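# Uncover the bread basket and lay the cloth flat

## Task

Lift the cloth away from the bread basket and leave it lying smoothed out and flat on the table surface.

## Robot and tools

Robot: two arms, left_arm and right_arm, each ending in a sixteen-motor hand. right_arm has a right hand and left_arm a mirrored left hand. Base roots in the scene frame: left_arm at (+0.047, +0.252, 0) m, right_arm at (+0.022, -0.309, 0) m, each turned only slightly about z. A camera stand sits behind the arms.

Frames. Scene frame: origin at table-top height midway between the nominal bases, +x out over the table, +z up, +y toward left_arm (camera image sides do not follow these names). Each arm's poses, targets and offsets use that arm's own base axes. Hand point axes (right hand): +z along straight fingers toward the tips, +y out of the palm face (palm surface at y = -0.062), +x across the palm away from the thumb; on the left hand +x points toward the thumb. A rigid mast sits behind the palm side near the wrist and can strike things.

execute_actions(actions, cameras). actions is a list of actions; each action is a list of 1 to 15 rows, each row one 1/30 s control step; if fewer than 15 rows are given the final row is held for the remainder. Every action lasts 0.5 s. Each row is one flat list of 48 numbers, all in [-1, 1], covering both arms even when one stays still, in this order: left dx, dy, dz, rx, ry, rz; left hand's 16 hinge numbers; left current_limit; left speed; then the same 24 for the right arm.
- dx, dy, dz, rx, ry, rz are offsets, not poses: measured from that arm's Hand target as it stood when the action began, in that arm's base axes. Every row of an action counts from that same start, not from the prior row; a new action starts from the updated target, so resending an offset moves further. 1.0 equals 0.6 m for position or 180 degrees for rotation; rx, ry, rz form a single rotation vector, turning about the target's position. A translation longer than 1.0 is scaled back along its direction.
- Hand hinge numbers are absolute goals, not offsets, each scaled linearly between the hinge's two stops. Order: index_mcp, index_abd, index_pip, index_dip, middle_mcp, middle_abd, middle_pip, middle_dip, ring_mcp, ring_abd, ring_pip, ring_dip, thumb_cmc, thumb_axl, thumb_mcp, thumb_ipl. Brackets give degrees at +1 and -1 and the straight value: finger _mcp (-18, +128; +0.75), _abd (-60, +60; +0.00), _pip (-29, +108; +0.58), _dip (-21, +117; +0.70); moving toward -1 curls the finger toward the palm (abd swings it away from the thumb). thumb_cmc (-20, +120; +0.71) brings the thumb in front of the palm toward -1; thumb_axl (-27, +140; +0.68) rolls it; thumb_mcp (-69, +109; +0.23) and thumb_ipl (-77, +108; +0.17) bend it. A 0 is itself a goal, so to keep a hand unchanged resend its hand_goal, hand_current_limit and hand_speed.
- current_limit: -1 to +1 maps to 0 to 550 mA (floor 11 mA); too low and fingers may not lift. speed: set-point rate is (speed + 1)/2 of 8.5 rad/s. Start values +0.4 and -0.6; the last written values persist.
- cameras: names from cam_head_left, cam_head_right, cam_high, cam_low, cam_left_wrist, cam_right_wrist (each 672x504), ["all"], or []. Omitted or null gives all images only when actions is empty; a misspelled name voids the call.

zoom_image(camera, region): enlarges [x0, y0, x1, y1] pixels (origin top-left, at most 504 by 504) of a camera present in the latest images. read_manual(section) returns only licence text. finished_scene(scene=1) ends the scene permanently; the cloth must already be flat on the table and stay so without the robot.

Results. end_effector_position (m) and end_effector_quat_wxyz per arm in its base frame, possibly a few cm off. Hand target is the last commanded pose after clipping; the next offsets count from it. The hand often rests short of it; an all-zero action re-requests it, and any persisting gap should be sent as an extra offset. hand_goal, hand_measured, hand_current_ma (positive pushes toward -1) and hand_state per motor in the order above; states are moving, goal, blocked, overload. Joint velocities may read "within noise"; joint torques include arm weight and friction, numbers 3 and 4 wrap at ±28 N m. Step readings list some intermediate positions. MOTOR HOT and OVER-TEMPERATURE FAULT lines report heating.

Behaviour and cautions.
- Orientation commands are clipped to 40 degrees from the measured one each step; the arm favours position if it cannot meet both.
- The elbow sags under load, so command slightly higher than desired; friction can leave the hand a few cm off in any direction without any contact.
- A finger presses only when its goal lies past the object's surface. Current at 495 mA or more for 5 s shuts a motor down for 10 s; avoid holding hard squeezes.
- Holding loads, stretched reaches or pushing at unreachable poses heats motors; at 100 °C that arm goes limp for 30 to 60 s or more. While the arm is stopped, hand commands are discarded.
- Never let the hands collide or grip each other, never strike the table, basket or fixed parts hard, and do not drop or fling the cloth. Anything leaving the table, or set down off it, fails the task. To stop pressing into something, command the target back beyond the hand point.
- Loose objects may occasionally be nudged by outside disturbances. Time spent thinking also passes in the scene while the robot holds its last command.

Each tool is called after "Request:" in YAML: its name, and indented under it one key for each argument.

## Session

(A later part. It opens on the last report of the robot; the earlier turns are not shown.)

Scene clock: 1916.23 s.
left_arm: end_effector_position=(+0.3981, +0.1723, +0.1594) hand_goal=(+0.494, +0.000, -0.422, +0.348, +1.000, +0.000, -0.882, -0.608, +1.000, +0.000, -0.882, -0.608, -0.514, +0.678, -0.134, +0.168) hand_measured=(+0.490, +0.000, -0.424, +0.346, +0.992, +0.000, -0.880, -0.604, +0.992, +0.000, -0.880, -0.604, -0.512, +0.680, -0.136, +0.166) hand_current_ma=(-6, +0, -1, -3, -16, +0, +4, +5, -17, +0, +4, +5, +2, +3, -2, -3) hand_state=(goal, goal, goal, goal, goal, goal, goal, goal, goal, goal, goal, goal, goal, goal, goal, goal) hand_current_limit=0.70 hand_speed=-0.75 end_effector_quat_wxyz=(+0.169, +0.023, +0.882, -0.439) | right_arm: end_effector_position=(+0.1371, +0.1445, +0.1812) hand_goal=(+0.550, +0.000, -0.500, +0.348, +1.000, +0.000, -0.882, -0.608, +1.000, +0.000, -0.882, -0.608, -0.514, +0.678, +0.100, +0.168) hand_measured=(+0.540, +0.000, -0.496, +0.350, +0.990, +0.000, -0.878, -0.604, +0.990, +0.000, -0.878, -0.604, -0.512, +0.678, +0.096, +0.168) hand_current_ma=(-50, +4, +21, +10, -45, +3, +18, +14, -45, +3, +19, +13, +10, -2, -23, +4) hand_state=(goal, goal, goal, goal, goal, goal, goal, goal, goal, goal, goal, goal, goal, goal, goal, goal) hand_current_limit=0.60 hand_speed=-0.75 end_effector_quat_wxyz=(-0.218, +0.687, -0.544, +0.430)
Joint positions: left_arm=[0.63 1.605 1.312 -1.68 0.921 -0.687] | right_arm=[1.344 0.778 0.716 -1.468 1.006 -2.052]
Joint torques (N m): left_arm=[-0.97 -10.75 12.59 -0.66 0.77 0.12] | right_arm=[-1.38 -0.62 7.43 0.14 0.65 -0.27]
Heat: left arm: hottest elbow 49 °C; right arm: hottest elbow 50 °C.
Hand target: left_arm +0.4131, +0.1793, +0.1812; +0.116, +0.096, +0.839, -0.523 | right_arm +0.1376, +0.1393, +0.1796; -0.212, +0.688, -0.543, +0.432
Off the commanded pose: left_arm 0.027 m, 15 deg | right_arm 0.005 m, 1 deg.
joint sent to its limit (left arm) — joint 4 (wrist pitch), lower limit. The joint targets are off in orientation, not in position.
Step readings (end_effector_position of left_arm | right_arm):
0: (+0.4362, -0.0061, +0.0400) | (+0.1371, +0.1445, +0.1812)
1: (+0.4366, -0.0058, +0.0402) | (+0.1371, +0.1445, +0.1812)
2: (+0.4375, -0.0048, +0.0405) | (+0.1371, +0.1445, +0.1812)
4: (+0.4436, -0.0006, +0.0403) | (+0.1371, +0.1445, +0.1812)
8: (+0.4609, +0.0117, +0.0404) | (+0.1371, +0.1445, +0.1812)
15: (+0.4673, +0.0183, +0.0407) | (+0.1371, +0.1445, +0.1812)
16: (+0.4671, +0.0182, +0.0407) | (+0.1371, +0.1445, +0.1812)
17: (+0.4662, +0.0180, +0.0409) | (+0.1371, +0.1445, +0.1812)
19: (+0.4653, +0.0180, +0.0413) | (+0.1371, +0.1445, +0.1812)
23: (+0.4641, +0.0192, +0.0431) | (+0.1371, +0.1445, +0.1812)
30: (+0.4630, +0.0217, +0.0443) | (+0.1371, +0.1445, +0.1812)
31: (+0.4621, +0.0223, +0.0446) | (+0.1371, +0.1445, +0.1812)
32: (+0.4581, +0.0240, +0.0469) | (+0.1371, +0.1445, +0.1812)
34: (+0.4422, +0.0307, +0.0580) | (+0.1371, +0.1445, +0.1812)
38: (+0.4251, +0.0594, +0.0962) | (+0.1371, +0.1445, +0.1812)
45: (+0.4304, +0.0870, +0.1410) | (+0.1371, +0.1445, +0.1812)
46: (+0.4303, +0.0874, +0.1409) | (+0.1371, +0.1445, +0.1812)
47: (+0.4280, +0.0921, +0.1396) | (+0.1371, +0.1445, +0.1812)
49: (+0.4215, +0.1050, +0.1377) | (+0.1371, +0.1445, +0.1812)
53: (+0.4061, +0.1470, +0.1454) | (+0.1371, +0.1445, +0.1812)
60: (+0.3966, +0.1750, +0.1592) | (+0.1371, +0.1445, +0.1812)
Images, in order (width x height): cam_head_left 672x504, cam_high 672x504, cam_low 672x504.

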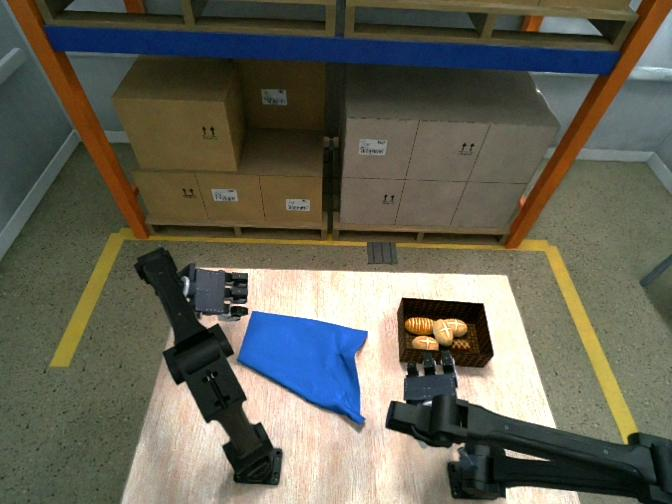

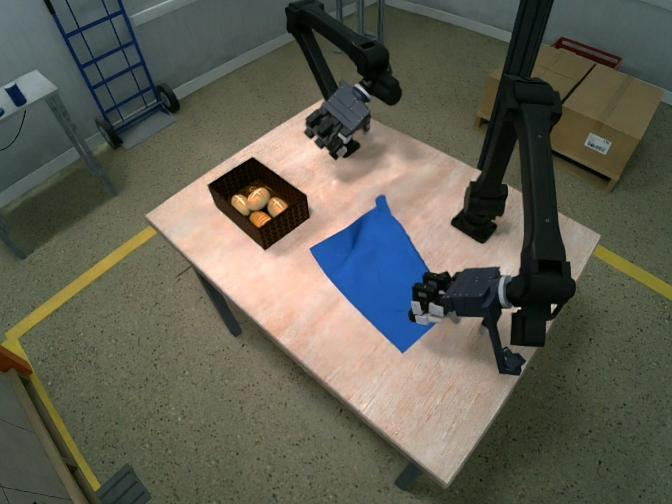

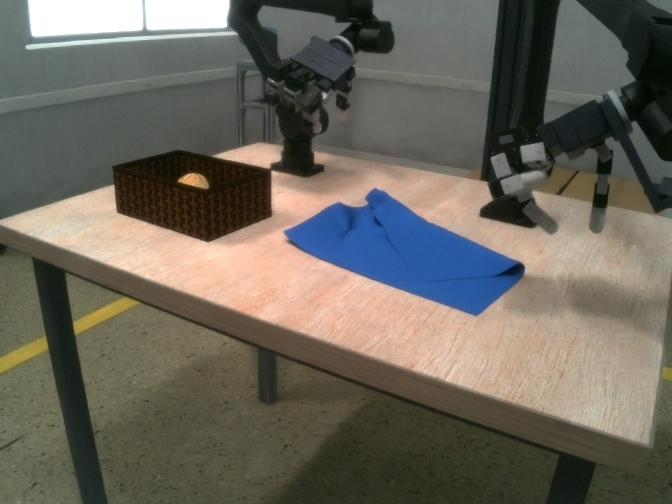

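Request:
execute_actions:
  actions:
    - [[0.002,-0.112,-0.04,0,0,0.053,0.493,0,-0.423,0.348,1,0,-0.883,-0.609,1,0,-0.883,-0.609,-0.514,0.678,-0.135,0.168,0.7,-0.75,0.0,0,0,0,0,0,0.55,0,-0.5,0.348,1,0,-0.883,-0.609,1,0,-0.883,-0.609,-0.514,0.678,0.1,0.168,0.6,-0.75]]
    - [[0.002,-0.112,-0.04,0,0,0.053,0.493,0,-0.423,0.348,1,0,-0.883,-0.609,1,0,-0.883,-0.609,-0.514,0.678,-0.135,0.168,0.7,-0.75,0.0,0,0,0,0,0,0.55,0,-0.5,0.348,1,0,-0.883,-0.609,1,0,-0.883,-0.609,-0.514,0.678,0.1,0.168,0.6,-0.75]]
    - [[0.002,-0.112,-0.04,0,0,0.053,0.493,0,-0.423,0.348,1,0,-0.883,-0.609,1,0,-0.883,-0.609,-0.514,0.678,-0.135,0.168,0.7,-0.75,0.0,0,0,0,0,0,0.55,0,-0.5,0.348,1,0,-0.883,-0.609,1,0,-0.883,-0.609,-0.514,0.678,0.1,0.168,0.6,-0.75]]
  cameras: ["cam_low","cam_high","cam_left_wrist"]

Request:
zoom_image:
  camera: "cam_low"
  region: [340, 170, 560, 330]

Request:
zoom_image:
  camera: "cam_high"
  region: [320, 220, 480, 360]

Scene clock: 1952.00 s.
left_arm: end_effector_position=(+0.4176, -0.0191, +0.1088) hand_goal=(+0.494, +0.000, -0.422, +0.348, +1.000, +0.000, -0.882, -0.608, +1.000, +0.000, -0.882, -0.608, -0.514, +0.678, -0.134, +0.168) hand_measured=(+0.490, +0.000, -0.424, +0.346, +0.992, +0.000, -0.880, -0.604, +0.992, +0.000, -0.880, -0.604, -0.512, +0.680, -0.134, +0.166) hand_current_ma=(-8, +0, -1, -3, -16, +0, +4, +5, -17, +0, +3, +5, +1, +3, -1, -3) hand_state=(goal, goal, goal, goal, goal, goal, goal, goal, goal, goal, goal, goal, goal, goal, goal, goal) hand_current_limit=0.70 hand_speed=-0.75 end_effector_quat_wxyz=(+0.212, -0.090, +0.837, -0.497) | right_arm: end_effector_position=(+0.1371, +0.1445, +0.1812) hand_goal=(+0.550, +0.000, -0.500, +0.348, +1.000, +0.000, -0.882, -0.608, +1.000, +0.000, -0.882, -0.608, -0.514, +0.678, +0.100, +0.168) hand_measured=(+0.540, +0.000, -0.496, +0.350, +0.990, +0.000, -0.878, -0.604, +0.990, +0.000, -0.878, -0.604, -0.512, +0.678, +0.096, +0.168) hand_current_ma=(-50, +4, +21, +10, -45, +3, +18, +14, -45, +3, +19, +13, +10, -2, -23, +4) hand_state=(goal, goal, goal, goal, goal, goal, goal, goal, goal, goal, goal, goal, goal, goal, goal, goal) hand_current_limit=0.60 hand_speed=-0.75 end_effector_quat_wxyz=(-0.218, +0.687, -0.544, +0.430)
Joint positions: left_arm=[0.236 1.328 0.808 -0.517 1.066 -1.869] | right_arm=[1.344 0.778 0.716 -1.468 1.006 -2.052]
Joint torques (N m): left_arm=[-1.2 -7.65 8.01 1.85 0.77 -0.05] | right_arm=[-1.14 -0.85 7.43 0.14 0.65 -0.27]
Heat: left arm: hottest elbow 50 °C; right arm: hottest elbow 50 °C.
Hand target: left_arm +0.4166, -0.0225, +0.1090; +0.241, -0.114, +0.837, -0.478 | right_arm +0.1376, +0.1393, +0.1796; -0.212, +0.688, -0.543, +0.432
Off the commanded pose: left_arm 0.003 m, 5 deg | right_arm 0.005 m, 1 deg.
Step readings (end_effector_position of left_arm | right_arm):
0: (+0.3981, +0.1723, +0.1594) | (+0.1371, +0.1445, +0.1812)
1: (+0.3987, +0.1715, +0.1597) | (+0.1371, +0.1445, +0.1812)
2: (+0.4017, +0.1683, +0.1615) | (+0.1371, +0.1445, +0.1812)
4: (+0.4096, +0.1577, +0.1660) | (+0.1371, +0.1445, +0.1812)
8: (+0.4173, +0.1303, +0.1656) | (+0.1371, +0.1445, +0.1812)
15: (+0.4181, +0.1127, +0.1601) | (+0.1371, +0.1445, +0.1812)
16: (+0.4179, +0.1116, +0.1595) | (+0.1371, +0.1445, +0.1812)
17: (+0.4203, +0.1068, +0.1581) | (+0.1371, +0.1445, +0.1812)
19: (+0.4219, +0.0949, +0.1502) | (+0.1371, +0.1445, +0.1812)
23: (+0.4146, +0.0620, +0.1283) | (+0.1371, +0.1445, +0.1812)
30: (+0.4200, +0.0460, +0.1265) | (+0.1371, +0.1445, +0.1812)
31: (+0.4205, +0.0462, +0.1279) | (+0.1371, +0.1445, +0.1812)
32: (+0.4222, +0.0421, +0.1288) | (+0.1371, +0.1445, +0.1812)
34: (+0.4242, +0.0317, +0.1269) | (+0.1371, +0.1445, +0.1812)
38: (+0.4195, -0.0026, +0.1110) | (+0.1371, +0.1445, +0.1812)
45: (+0.4202, -0.0185, +0.0997) | (+0.1371, +0.1445, +0.1812)
Images, in order (width x height): cam_high 672x504, cam_low 672x504, cam_left_wrist 672x504.

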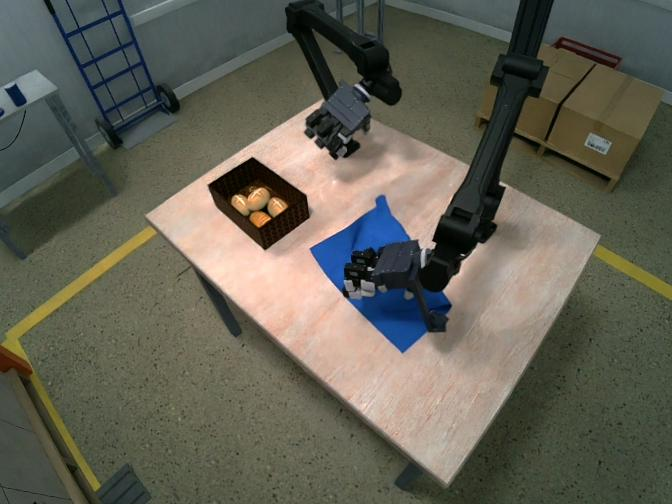

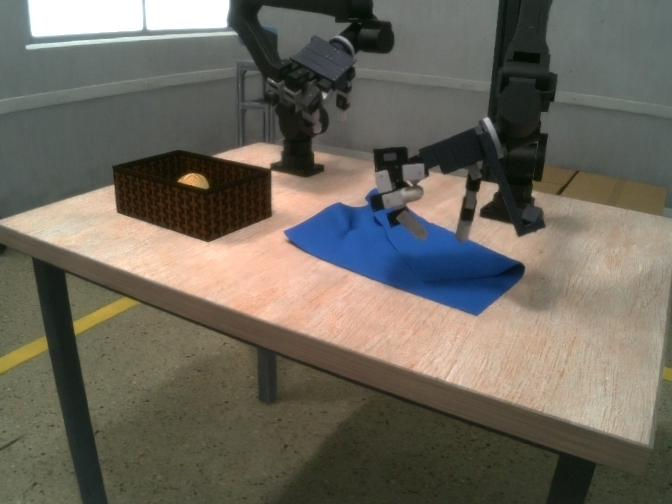

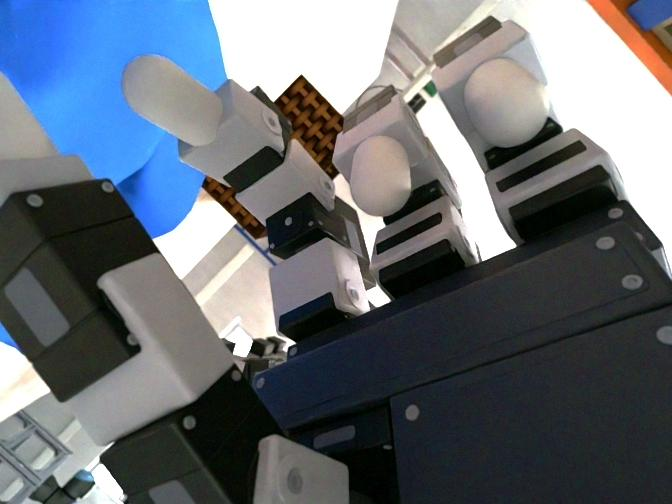

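Scaled by 2.291 from the camera's 672x504 image, which has a finer 960x720 frame.

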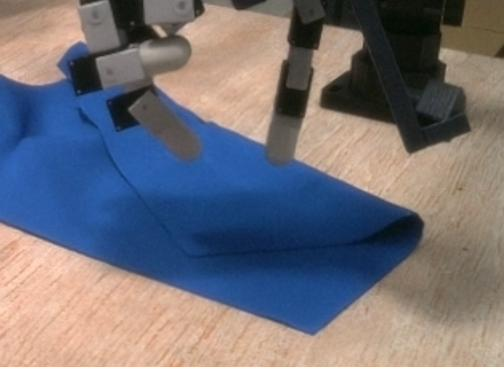

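Scaled by 3.150 from the camera's 672x504 image, which has a finer 960x720 frame.

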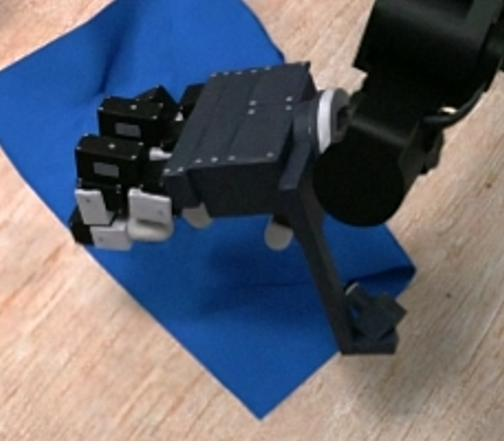

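Request:
execute_actions:
  actions:
    - [[0.01,-0.035,-0.07,0,0,0,0.493,0,-0.423,0.348,1,0,-0.883,-0.609,1,0,-0.883,-0.609,-0.514,0.678,-0.135,0.168,0.7,-0.75,0.0,0,0,0,0,0,0.55,0,-0.5,0.348,1,0,-0.883,-0.609,1,0,-0.883,-0.609,-0.514,0.678,0.1,0.168,0.6,-0.75]]
  cameras: ["cam_low","cam_high","cam_left_wrist"]

Request:
zoom_image:
  camera: "cam_low"
  region: [340, 170, 560, 330]

Request:
zoom_image:
  camera: "cam_left_wrist"
  region: [0, 0, 260, 260]

Scene clock: 1979.57 s.
left_arm: end_effector_position=(+0.4233, -0.0407, +0.0688) hand_goal=(+0.494, +0.000, -0.422, +0.348, +1.000, +0.000, -0.882, -0.608, +1.000, +0.000, -0.882, -0.608, -0.514, +0.678, -0.134, +0.168) hand_measured=(+0.490, +0.000, -0.424, +0.346, +0.992, +0.000, -0.880, -0.604, +0.992, +0.000, -0.880, -0.604, -0.512, +0.680, -0.134, +0.166) hand_current_ma=(-8, +0, -1, -3, -16, +0, +4, +5, -17, +0, +3, +5, +1, +3, -1, -3) hand_state=(goal, goal, goal, goal, goal, goal, goal, goal, goal, goal, goal, goal, goal, goal, goal, goal) hand_current_limit=0.70 hand_speed=-0.75 end_effector_quat_wxyz=(+0.241, -0.113, +0.838, -0.476) | right_arm: end_effector_position=(+0.1371, +0.1445, +0.1812) hand_goal=(+0.550, +0.000, -0.500, +0.348, +1.000, +0.000, -0.882, -0.608, +1.000, +0.000, -0.882, -0.608, -0.514, +0.678, +0.100, +0.168) hand_measured=(+0.540, +0.000, -0.496, +0.350, +0.990, +0.000, -0.878, -0.604, +0.990, +0.000, -0.878, -0.604, -0.512, +0.678, +0.096, +0.168) hand_current_ma=(-50, +4, +21, +10, -45, +3, +18, +14, -45, +3, +19, +13, +10, -2, -23, +4) hand_state=(goal, goal, goal, goal, goal, goal, goal, goal, goal, goal, goal, goal, goal, goal, goal, goal) hand_current_limit=0.60 hand_speed=-0.75 end_effector_quat_wxyz=(-0.218, +0.687, -0.544, +0.430)
Joint positions: left_arm=[0.153 1.351 0.68 -0.161 0.95 -2.078] | right_arm=[1.344 0.778 0.716 -1.468 1.006 -2.052]
Joint torques (N m): left_arm=[-0.73 -6.65 7.5 2.25 0.61 -0.07] | right_arm=[-1.38 -0.79 7.43 0.12 0.65 -0.28]
Heat: left arm: hottest elbow 49 °C; right arm: hottest elbow 50 °C.
Hand target: left_arm +0.4228, -0.0433, +0.0672; +0.242, -0.114, +0.837, -0.478 | right_arm +0.1376, +0.1393, +0.1796; -0.212, +0.688, -0.543, +0.432
Off the commanded pose: left_arm 0.003 m, 0 deg | right_arm 0.005 m, 1 deg.
Step readings (end_effector_position of left_arm | right_arm):
0: (+0.4176, -0.0192, +0.1088) | (+0.1371, +0.1445, +0.1812)
1: (+0.4176, -0.0189, +0.1081) | (+0.1371, +0.1445, +0.1812)
2: (+0.4194, -0.0183, +0.1058) | (+0.1371, +0.1445, +0.1812)
4: (+0.4240, -0.0192, +0.0981) | (+0.1371, +0.1445, +0.1812)
8: (+0.4205, -0.0332, +0.0784) | (+0.1371, +0.1445, +0.1812)
15: (+0.4216, -0.0404, +0.0677) | (+0.1371, +0.1445, +0.1812)
Images, in order (width x height): cam_high 672x504, cam_low 672x504, cam_left_wrist 672x504.

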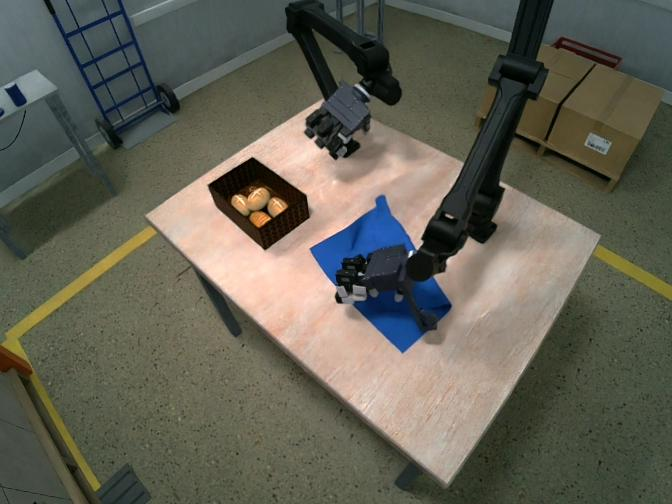

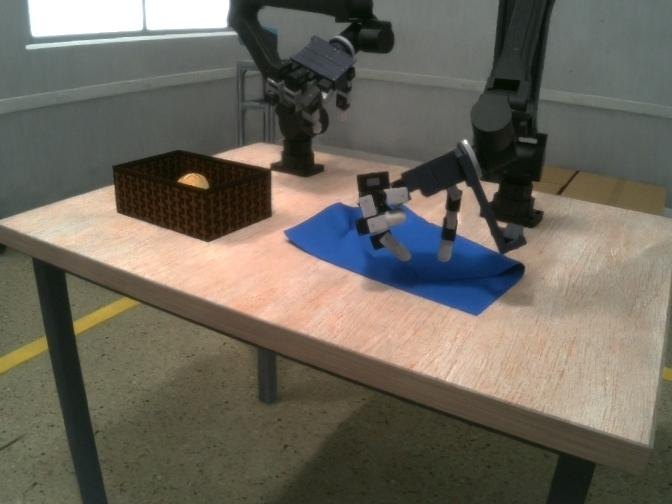

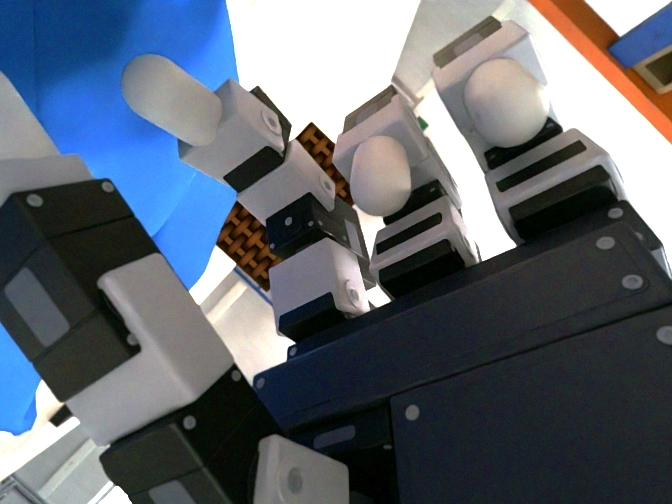

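Scaled by 2.291 from the camera's 672x504 image, which has a finer 960x720 frame.

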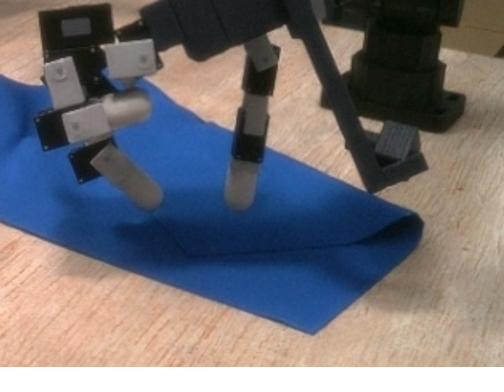

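Scaled by 1.938 from the camera's 672x504 image, which has a finer 960x720 frame.

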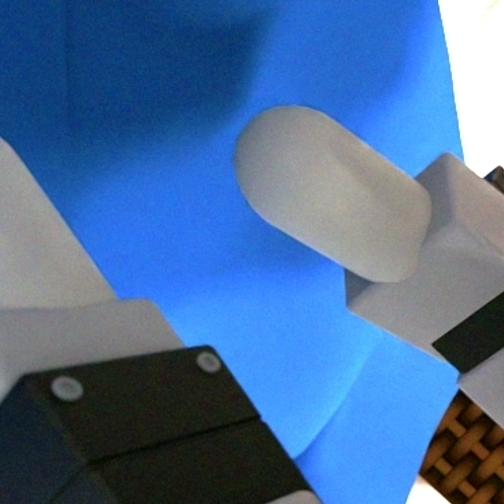

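Request:
execute_actions:
  actions:
    - [[-0.032,0.018,-0.01,0,0,0,0.493,0,-0.423,0.348,1,0,-0.883,-0.609,1,0,-0.883,-0.609,-0.514,0.678,-0.135,0.168,0.7,-0.75,0.0,0,0,0,0,0,0.55,0,-0.5,0.348,1,0,-0.883,-0.609,1,0,-0.883,-0.609,-0.514,0.678,0.1,0.168,0.6,-0.75]]
    - [[0,0,-0.02,0,0,0,0.493,0,-0.423,0.348,1,0,-0.883,-0.609,1,0,-0.883,-0.609,-0.514,0.678,-0.135,0.168,0.7,-0.75,0.0,0,0,0,0,0,0.55,0,-0.5,0.348,1,0,-0.883,-0.609,1,0,-0.883,-0.609,-0.514,0.678,0.1,0.168,0.6,-0.75]]
  cameras: ["cam_low","cam_left_wrist"]

Request:
zoom_image:
  camera: "cam_low"
  region: [340, 170, 560, 330]

Request:
zoom_image:
  camera: "cam_left_wrist"
  region: [0, 0, 260, 260]

Scene clock: 1997.90 s.
left_arm: end_effector_position=(+0.4026, -0.0365, +0.0524) hand_goal=(+0.494, +0.000, -0.422, +0.348, +1.000, +0.000, -0.882, -0.608, +1.000, +0.000, -0.882, -0.608, -0.514, +0.678, -0.134, +0.168) hand_measured=(+0.490, +0.000, -0.424, +0.346, +0.992, +0.000, -0.880, -0.604, +0.992, +0.000, -0.880, -0.604, -0.512, +0.680, -0.134, +0.166) hand_current_ma=(-8, +0, -1, -3, -16, +0, +4, +5, -17, +0, +3, +5, +1, +3, -1, -3) hand_state=(goal, goal, goal, goal, goal, goal, goal, goal, goal, goal, goal, goal, goal, goal, goal, goal) hand_current_limit=0.70 hand_speed=-0.75 end_effector_quat_wxyz=(+0.236, -0.115, +0.838, -0.479) | right_arm: end_effector_position=(+0.1371, +0.1445, +0.1812) hand_goal=(+0.550, +0.000, -0.500, +0.348, +1.000, +0.000, -0.882, -0.608, +1.000, +0.000, -0.882, -0.608, -0.514, +0.678, +0.100, +0.168) hand_measured=(+0.540, +0.000, -0.496, +0.350, +0.990, +0.000, -0.878, -0.604, +0.990, +0.000, -0.878, -0.604, -0.512, +0.678, +0.096, +0.168) hand_current_ma=(-50, +4, +21, +10, -45, +3, +18, +14, -45, +3, +19, +13, +10, -2, -23, +4) hand_state=(goal, goal, goal, goal, goal, goal, goal, goal, goal, goal, goal, goal, goal, goal, goal, goal) hand_current_limit=0.60 hand_speed=-0.75 end_effector_quat_wxyz=(-0.218, +0.687, -0.544, +0.430)
Joint positions: left_arm=[0.178 1.341 0.62 -0.144 0.972 -2.05] | right_arm=[1.344 0.778 0.716 -1.468 1.006 -2.052]
Joint torques (N m): left_arm=[0.5 -5.66 7.19 2.11 0.78 0.14] | right_arm=[-1.44 -0.91 7.5 0.1 0.66 -0.27]
Heat: left arm: hottest elbow 48 °C; right arm: hottest elbow 50 °C.
Hand target: left_arm +0.4035, -0.0326, +0.0491; +0.242, -0.114, +0.837, -0.478 | right_arm +0.1376, +0.1393, +0.1796; -0.212, +0.688, -0.543, +0.432
Off the commanded pose: left_arm 0.005 m, 1 deg | right_arm 0.005 m, 1 deg.
Step readings (end_effector_position of left_arm | right_arm):
0: (+0.4232, -0.0407, +0.0688) | (+0.1371, +0.1445, +0.1812)
1: (+0.4229, -0.0408, +0.0685) | (+0.1371, +0.1445, +0.1812)
2: (+0.4216, -0.0414, +0.0676) | (+0.1371, +0.1445, +0.1812)
4: (+0.4170, -0.0422, +0.0647) | (+0.1371, +0.1445, +0.1812)
8: (+0.4050, -0.0397, +0.0559) | (+0.1371, +0.1445, +0.1812)
15: (+0.4036, -0.0364, +0.0558) | (+0.1371, +0.1445, +0.1812)
16: (+0.4036, -0.0364, +0.0560) | (+0.1371, +0.1445, +0.1812)
17: (+0.4037, -0.0364, +0.0560) | (+0.1371, +0.1445, +0.1812)
19: (+0.4036, -0.0364, +0.0556) | (+0.1371, +0.1445, +0.1812)
23: (+0.4024, -0.0366, +0.0537) | (+0.1371, +0.1445, +0.1812)
30: (+0.4024, -0.0365, +0.0523) | (+0.1371, +0.1445, +0.1812)
Images, in order (width x height): cam_low 672x504, cam_left_wrist 672x504.

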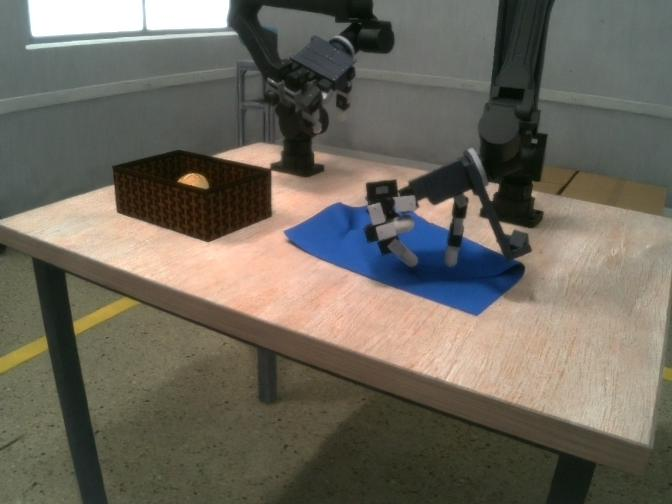

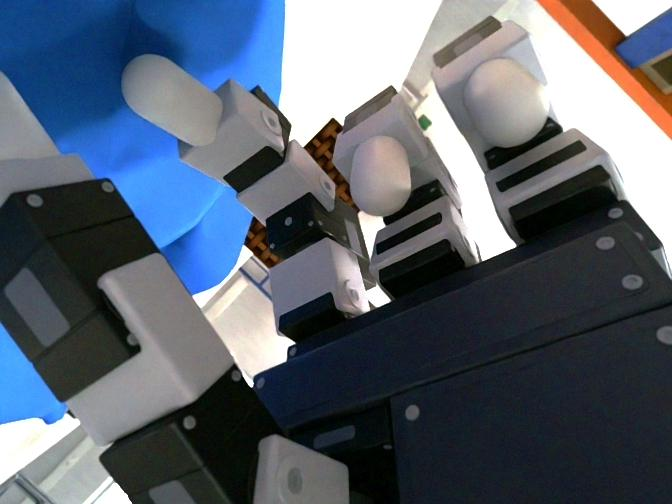

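Scaled by 2.291 from the camera's 672x504 image, which has a finer 960x720 frame.

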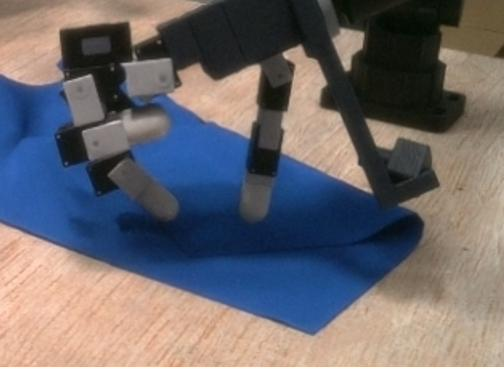

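Scaled by 1.938 from the camera's 672x504 image, which has a finer 960x720 frame.

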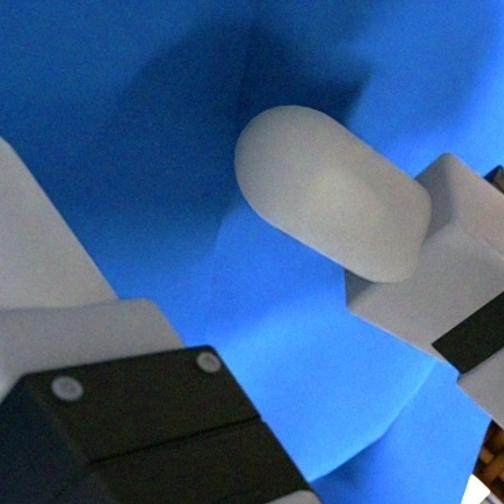

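Request:
execute_actions:
  actions:
    - [[0.01,-0.014,-0.014,0,0,0,0.493,0,-0.423,0.348,1,0,-0.883,-0.609,1,0,-0.883,-0.609,-0.514,0.678,-0.135,0.168,0.7,-0.75,0.0,0,0,0,0,0,0.55,0,-0.5,0.348,1,0,-0.883,-0.609,1,0,-0.883,-0.609,-0.514,0.678,0.1,0.168,0.6,-0.75]]
  cameras: ["cam_low","cam_left_wrist"]

Request:
zoom_image:
  camera: "cam_low"
  region: [340, 170, 560, 330]

Request:
zoom_image:
  camera: "cam_left_wrist"
  region: [0, 0, 260, 260]

Scene clock: 2005.87 s.
left_arm: end_effector_position=(+0.4114, -0.0367, +0.0461) hand_goal=(+0.494, +0.000, -0.422, +0.348, +1.000, +0.000, -0.882, -0.608, +1.000, +0.000, -0.882, -0.608, -0.514, +0.678, -0.134, +0.168) hand_measured=(+0.486, +0.000, -0.430, +0.342, +0.992, +0.000, -0.880, -0.604, +0.992, +0.000, -0.880, -0.604, -0.512, +0.680, -0.134, +0.166) hand_current_ma=(-17, +0, -18, -12, -16, +0, +4, +5, -17, +0, +3, +5, +1, +3, -1, -3) hand_state=(goal, goal, goal, goal, goal, goal, goal, goal, goal, goal, goal, goal, goal, goal, goal, goal) hand_current_limit=0.70 hand_speed=-0.75 end_effector_quat_wxyz=(+0.246, -0.114, +0.836, -0.477) | right_arm: end_effector_position=(+0.1371, +0.1445, +0.1812) hand_goal=(+0.550, +0.000, -0.500, +0.348, +1.000, +0.000, -0.882, -0.608, +1.000, +0.000, -0.882, -0.608, -0.514, +0.678, +0.100, +0.168) hand_measured=(+0.540, +0.000, -0.496, +0.350, +0.990, +0.000, -0.878, -0.604, +0.990, +0.000, -0.878, -0.604, -0.512, +0.678, +0.096, +0.168) hand_current_ma=(-50, +4, +21, +10, -45, +3, +18, +14, -45, +3, +19, +13, +10, -2, -23, +4) hand_state=(goal, goal, goal, goal, goal, goal, goal, goal, goal, goal, goal, goal, goal, goal, goal, goal) hand_current_limit=0.60 hand_speed=-0.75 end_effector_quat_wxyz=(-0.218, +0.687, -0.544, +0.430)
Joint positions: left_arm=[0.17 1.371 0.618 -0.08 0.959 -2.069] | right_arm=[1.344 0.778 0.716 -1.468 1.006 -2.052]
Joint torques (N m): left_arm=[-1.08 -5.71 6.82 2.35 0.55 -0.03] | right_arm=[-1.44 -0.79 7.45 0.1 0.66 -0.27]
Heat: left arm: hottest elbow 47 °C; right arm: hottest elbow 50 °C.
Hand target: left_arm +0.4094, -0.0410, +0.0406; +0.241, -0.114, +0.837, -0.478 | right_arm +0.1376, +0.1393, +0.1796; -0.212, +0.688, -0.543, +0.432
Off the commanded pose: left_arm 0.007 m, 0 deg | right_arm 0.005 m, 1 deg.
Step readings (end_effector_position of left_arm | right_arm):
0: (+0.4026, -0.0365, +0.0524) | (+0.1371, +0.1445, +0.1812)
1: (+0.4027, -0.0365, +0.0524) | (+0.1371, +0.1445, +0.1812)
2: (+0.4038, -0.0362, +0.0522) | (+0.1371, +0.1445, +0.1812)
4: (+0.4070, -0.0349, +0.0510) | (+0.1371, +0.1445, +0.1812)
8: (+0.4101, -0.0359, +0.0461) | (+0.1371, +0.1445, +0.1812)
15: (+0.4114, -0.0367, +0.0462) | (+0.1371, +0.1445, +0.1812)
Images, in order (width x height): cam_low 672x504, cam_left_wrist 672x504.

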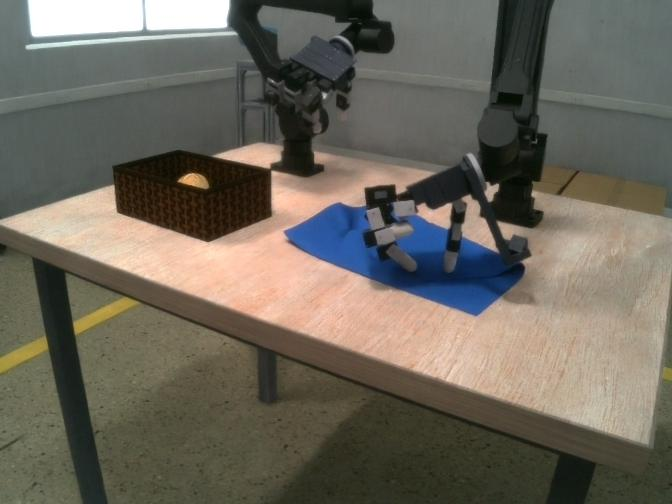

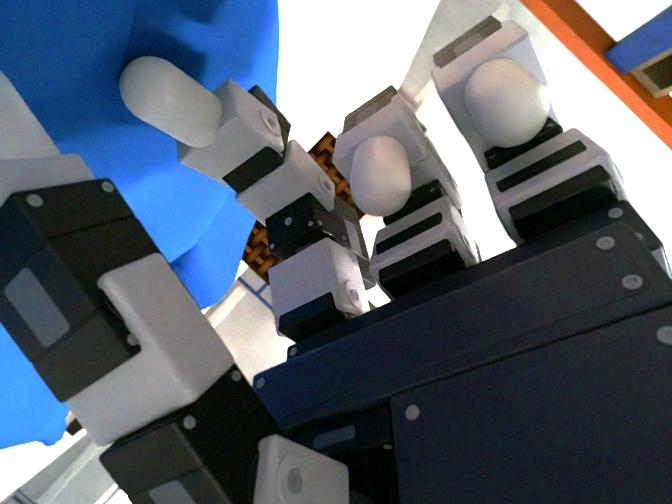

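Scaled by 2.291 from the camera's 672x504 image, which has a finer 960x720 frame.

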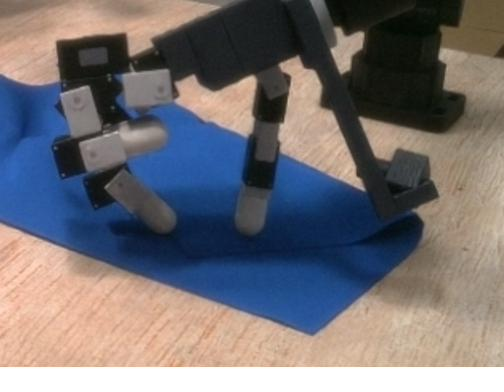

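Scaled by 1.938 from the camera's 672x504 image, which has a finer 960x720 frame.

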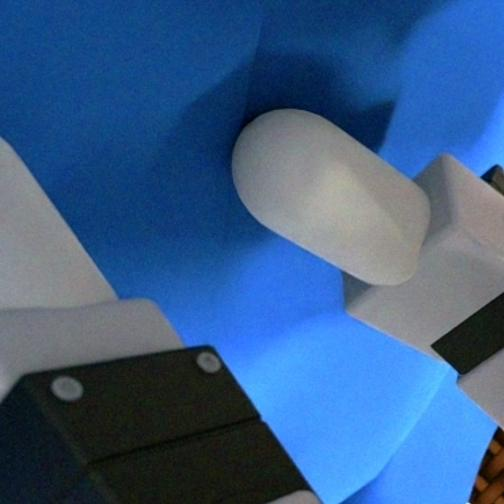

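Request:
execute_actions:
  actions:
    - [[0.012,-0.012,0.012,0,0,0,0.493,0,-0.423,0.348,1,0,-0.883,-0.609,1,0,-0.883,-0.609,-0.514,0.678,-0.135,0.168,0.7,-0.75,0.0,0,0,0,0,0,0.55,0,-0.5,0.348,1,0,-0.883,-0.609,1,0,-0.883,-0.609,-0.514,0.678,0.1,0.168,0.6,-0.75]]
    - [[0,-0.004,-0.012,0,0,0,0.493,0,-0.423,0.348,1,0,-0.883,-0.609,1,0,-0.883,-0.609,-0.514,0.678,-0.135,0.168,0.7,-0.75,0.0,0,0,0,0,0,0.55,0,-0.5,0.348,1,0,-0.883,-0.609,1,0,-0.883,-0.609,-0.514,0.678,0.1,0.168,0.6,-0.75]]
  cameras: ["cam_low","cam_left_wrist"]

Request:
zoom_image:
  camera: "cam_left_wrist"
  region: [0, 0, 260, 260]

Scene clock: 2013.70 s.
left_arm: end_effector_position=(+0.4128, -0.0454, +0.0433) hand_goal=(+0.494, +0.000, -0.422, +0.348, +1.000, +0.000, -0.882, -0.608, +1.000, +0.000, -0.882, -0.608, -0.514, +0.678, -0.134, +0.168) hand_measured=(+0.468, +0.000, -0.448, +0.332, +0.992, +0.000, -0.880, -0.604, +0.992, +0.000, -0.880, -0.604, -0.512, +0.680, -0.134, +0.166) hand_current_ma=(-72, -1, -69, -38, -16, +0, +4, +5, -17, +0, +3, +5, +1, +3, -1, -3) hand_state=(blocked, goal, blocked, goal, goal, goal, goal, goal, goal, goal, goal, goal, goal, goal, goal, goal) hand_current_limit=0.70 hand_speed=-0.75 end_effector_quat_wxyz=(+0.242, -0.110, +0.838, -0.476) | right_arm: end_effector_position=(+0.1371, +0.1445, +0.1812) hand_goal=(+0.550, +0.000, -0.500, +0.348, +1.000, +0.000, -0.882, -0.608, +1.000, +0.000, -0.882, -0.608, -0.514, +0.678, +0.100, +0.168) hand_measured=(+0.540, +0.000, -0.496, +0.350, +0.990, +0.000, -0.878, -0.604, +0.990, +0.000, -0.878, -0.604, -0.512, +0.678, +0.096, +0.168) hand_current_ma=(-50, +4, +21, +10, -45, +3, +18, +14, -45, +3, +19, +13, +10, -2, -23, +4) hand_state=(goal, goal, goal, goal, goal, goal, goal, goal, goal, goal, goal, goal, goal, goal, goal, goal) hand_current_limit=0.60 hand_speed=-0.75 end_effector_quat_wxyz=(-0.218, +0.687, -0.544, +0.430)
Joint positions: left_arm=[0.144 1.38 0.618 -0.062 0.944 -2.083] | right_arm=[1.344 0.778 0.716 -1.468 1.006 -2.052]
Joint torques (N m): left_arm=[-1.38 -5.3 8.25 2.15 0.53 -0.02] | right_arm=[-1.26 -0.79 7.43 0.14 0.65 -0.27]
Heat: left arm: hottest elbow 47 °C; right arm: hottest elbow 50 °C.
Hand target: left_arm +0.4166, -0.0506, +0.0406; +0.241, -0.114, +0.837, -0.478 | right_arm +0.1376, +0.1393, +0.1796; -0.212, +0.688, -0.543, +0.432
Off the commanded pose: left_arm 0.007 m, 0 deg | right_arm 0.005 m, 1 deg.
joint sent to its limit (left arm) — joint 6 (wrist roll), lower limit. The joint targets still meet the commanded pose.
Step readings (end_effector_position of left_arm | right_arm):
0: (+0.4115, -0.0367, +0.0462) | (+0.1371, +0.1445, +0.1812)
1: (+0.4115, -0.0367, +0.0461) | (+0.1371, +0.1445, +0.1812)
2: (+0.4114, -0.0369, +0.0460) | (+0.1371, +0.1445, +0.1812)
4: (+0.4113, -0.0383, +0.0455) | (+0.1371, +0.1445, +0.1812)
8: (+0.4109, -0.0422, +0.0452) | (+0.1371, +0.1445, +0.1812)
15: (+0.4108, -0.0433, +0.0451) | (+0.1371, +0.1445, +0.1812)
16: (+0.4108, -0.0433, +0.0451) | (+0.1371, +0.1445, +0.1812)
17: (+0.4109, -0.0433, +0.0450) | (+0.1371, +0.1445, +0.1812)
19: (+0.4116, -0.0435, +0.0447) | (+0.1371, +0.1445, +0.1812)
23: (+0.4125, -0.0450, +0.0436) | (+0.1371, +0.1445, +0.1812)
30: (+0.4128, -0.0454, +0.0433) | (+0.1371, +0.1445, +0.1812)
Images, in order (width x height): cam_low 672x504, cam_left_wrist 672x504.

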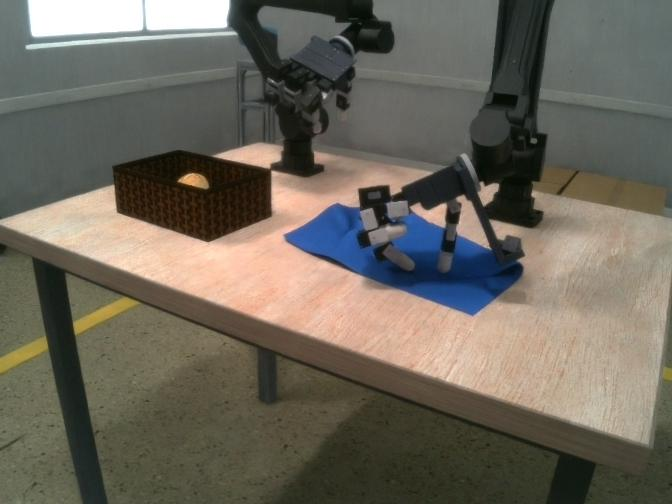

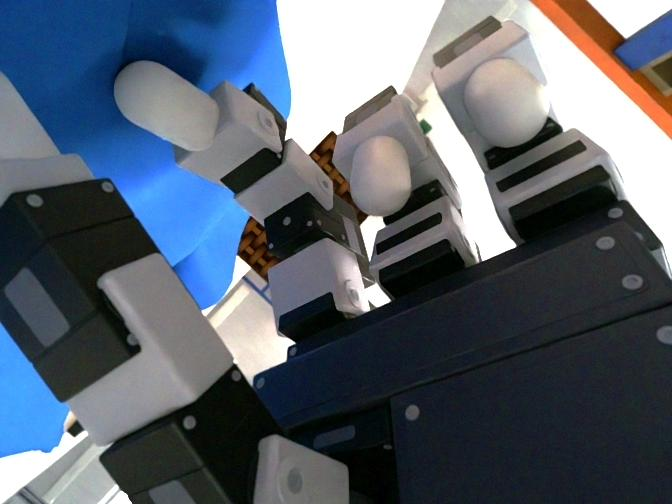

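Scaled by 1.938 from the camera's 672x504 image, which has a finer 960x720 frame.

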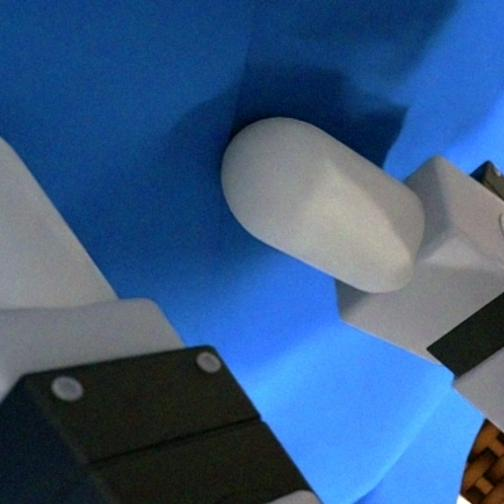

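Request:
execute_actions:
  actions:
    - [[0,0,0.02,0,0,0,0.493,0,-0.423,0.348,1,0,-0.883,-0.609,1,0,-0.883,-0.609,-0.514,0.678,-0.135,0.168,0.7,-0.75,0.0,0,0,0,0,0,0.55,0,-0.5,0.348,1,0,-0.883,-0.609,1,0,-0.883,-0.609,-0.514,0.678,0.1,0.168,0.6,-0.75]]
    - [[0.016,-0.02,0.005,0,0,0,0.493,0,-0.423,0.348,1,0,-0.883,-0.609,1,0,-0.883,-0.609,-0.514,0.678,-0.135,0.168,0.7,-0.75,0.0,0,0,0,0,0,0.55,0,-0.5,0.348,1,0,-0.883,-0.609,1,0,-0.883,-0.609,-0.514,0.678,0.1,0.168,0.6,-0.75]]
  cameras: ["cam_low","cam_left_wrist"]

Request:
zoom_image:
  camera: "cam_left_wrist"
  region: [0, 0, 260, 260]

Request:
zoom_image:
  camera: "cam_low"
  region: [340, 170, 560, 330]

Scene clock: 2022.83 s.
left_arm: end_effector_position=(+0.4089, -0.0591, +0.0436) hand_goal=(+0.494, +0.000, -0.422, +0.348, +1.000, +0.000, -0.882, -0.608, +1.000, +0.000, -0.882, -0.608, -0.514, +0.678, -0.134, +0.168) hand_measured=(+0.470, -0.006, -0.448, +0.332, +0.992, +0.000, -0.880, -0.604, +0.992, +0.000, -0.880, -0.604, -0.512, +0.680, -0.134, +0.166) hand_current_ma=(-64, -8, -70, -38, -16, +0, +4, +5, -17, +0, +3, +5, +1, +3, -1, -3) hand_state=(blocked, goal, blocked, goal, goal, goal, goal, goal, goal, goal, goal, goal, goal, goal, goal, goal) hand_current_limit=0.70 hand_speed=-0.75 end_effector_quat_wxyz=(+0.226, -0.103, +0.844, -0.475) | right_arm: end_effector_position=(+0.1371, +0.1445, +0.1812) hand_goal=(+0.550, +0.000, -0.500, +0.348, +1.000, +0.000, -0.882, -0.608, +1.000, +0.000, -0.882, -0.608, -0.514, +0.678, +0.100, +0.168) hand_measured=(+0.540, +0.000, -0.496, +0.350, +0.990, +0.000, -0.878, -0.604, +0.990, +0.000, -0.878, -0.604, -0.512, +0.678, +0.096, +0.168) hand_current_ma=(-50, +4, +21, +10, -45, +3, +18, +14, -45, +3, +19, +13, +10, -2, -23, +4) hand_state=(goal, goal, goal, goal, goal, goal, goal, goal, goal, goal, goal, goal, goal, goal, goal, goal) hand_current_limit=0.60 hand_speed=-0.75 end_effector_quat_wxyz=(-0.218, +0.687, -0.544, +0.430)
Joint positions: left_arm=[0.106 1.375 0.627 -0.096 0.93 -2.083] | right_arm=[1.344 0.778 0.716 -1.468 1.006 -2.052]
Joint torques (N m): left_arm=[-1.2 -5.89 11.62 1.2 0.58 -0.03] | right_arm=[-1.2 -0.73 7.47 0.16 0.66 -0.29]
Heat: left arm: hottest elbow 47 °C; right arm: hottest elbow 50 °C.
Hand target: left_arm +0.4263, -0.0625, +0.0557; +0.242, -0.114, +0.837, -0.478 | right_arm +0.1376, +0.1393, +0.1796; -0.212, +0.688, -0.543, +0.432
Off the commanded pose: left_arm 0.021 m, 2 deg | right_arm 0.005 m, 1 deg.
joint sent to its limit (left arm) — joint 6 (wrist roll), lower limit. The joint targets still meet the commanded pose.
Step readings (end_effector_position of left_arm | right_arm):
0: (+0.4129, -0.0454, +0.0434) | (+0.1371, +0.1445, +0.1812)
1: (+0.4129, -0.0454, +0.0434) | (+0.1371, +0.1445, +0.1812)
2: (+0.4129, -0.0454, +0.0434) | (+0.1371, +0.1445, +0.1812)
4: (+0.4123, -0.0455, +0.0430) | (+0.1371, +0.1445, +0.1812)
8: (+0.4110, -0.0456, +0.0433) | (+0.1371, +0.1445, +0.1812)
15: (+0.4100, -0.0457, +0.0433) | (+0.1371, +0.1445, +0.1812)
16: (+0.4099, -0.0458, +0.0433) | (+0.1371, +0.1445, +0.1812)
17: (+0.4097, -0.0462, +0.0430) | (+0.1371, +0.1445, +0.1812)
19: (+0.4102, -0.0484, +0.0432) | (+0.1371, +0.1445, +0.1812)
23: (+0.4093, -0.0565, +0.0435) | (+0.1371, +0.1445, +0.1812)
30: (+0.4089, -0.0591, +0.0436) | (+0.1371, +0.1445, +0.1812)
Images, in order (width x height): cam_low 672x504, cam_left_wrist 672x504.

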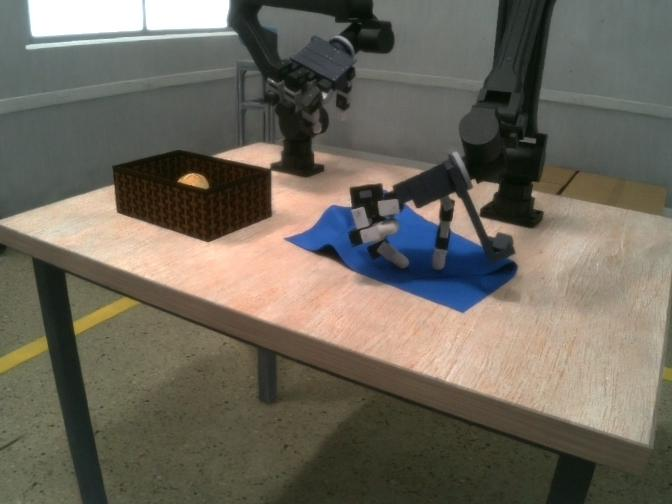

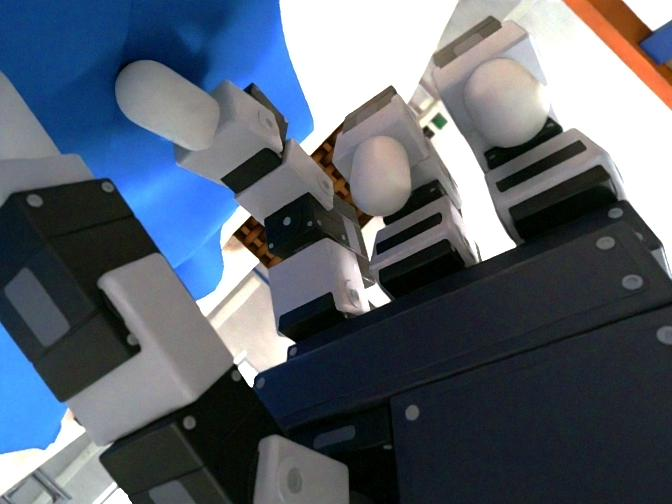

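Scaled by 1.938 from the camera's 672x504 image, which has a finer 960x720 frame.

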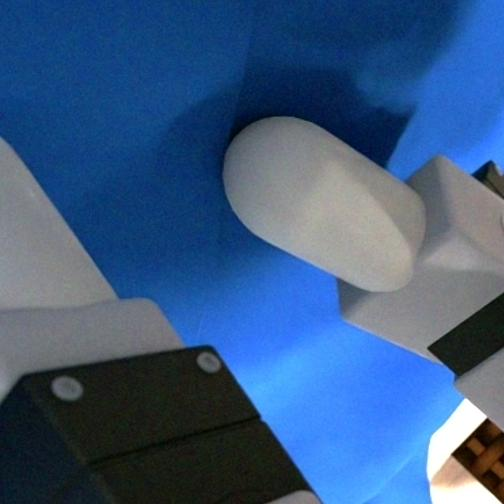

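Scaled by 2.291 from the camera's 672x504 image, which has a finer 960x720 frame.

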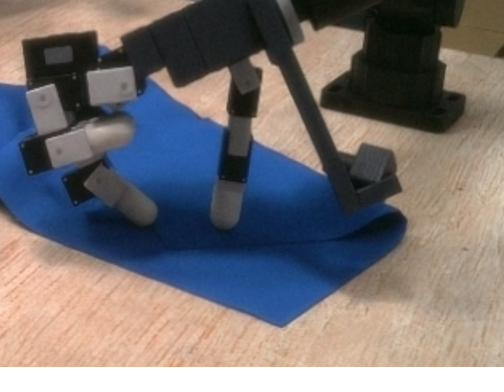

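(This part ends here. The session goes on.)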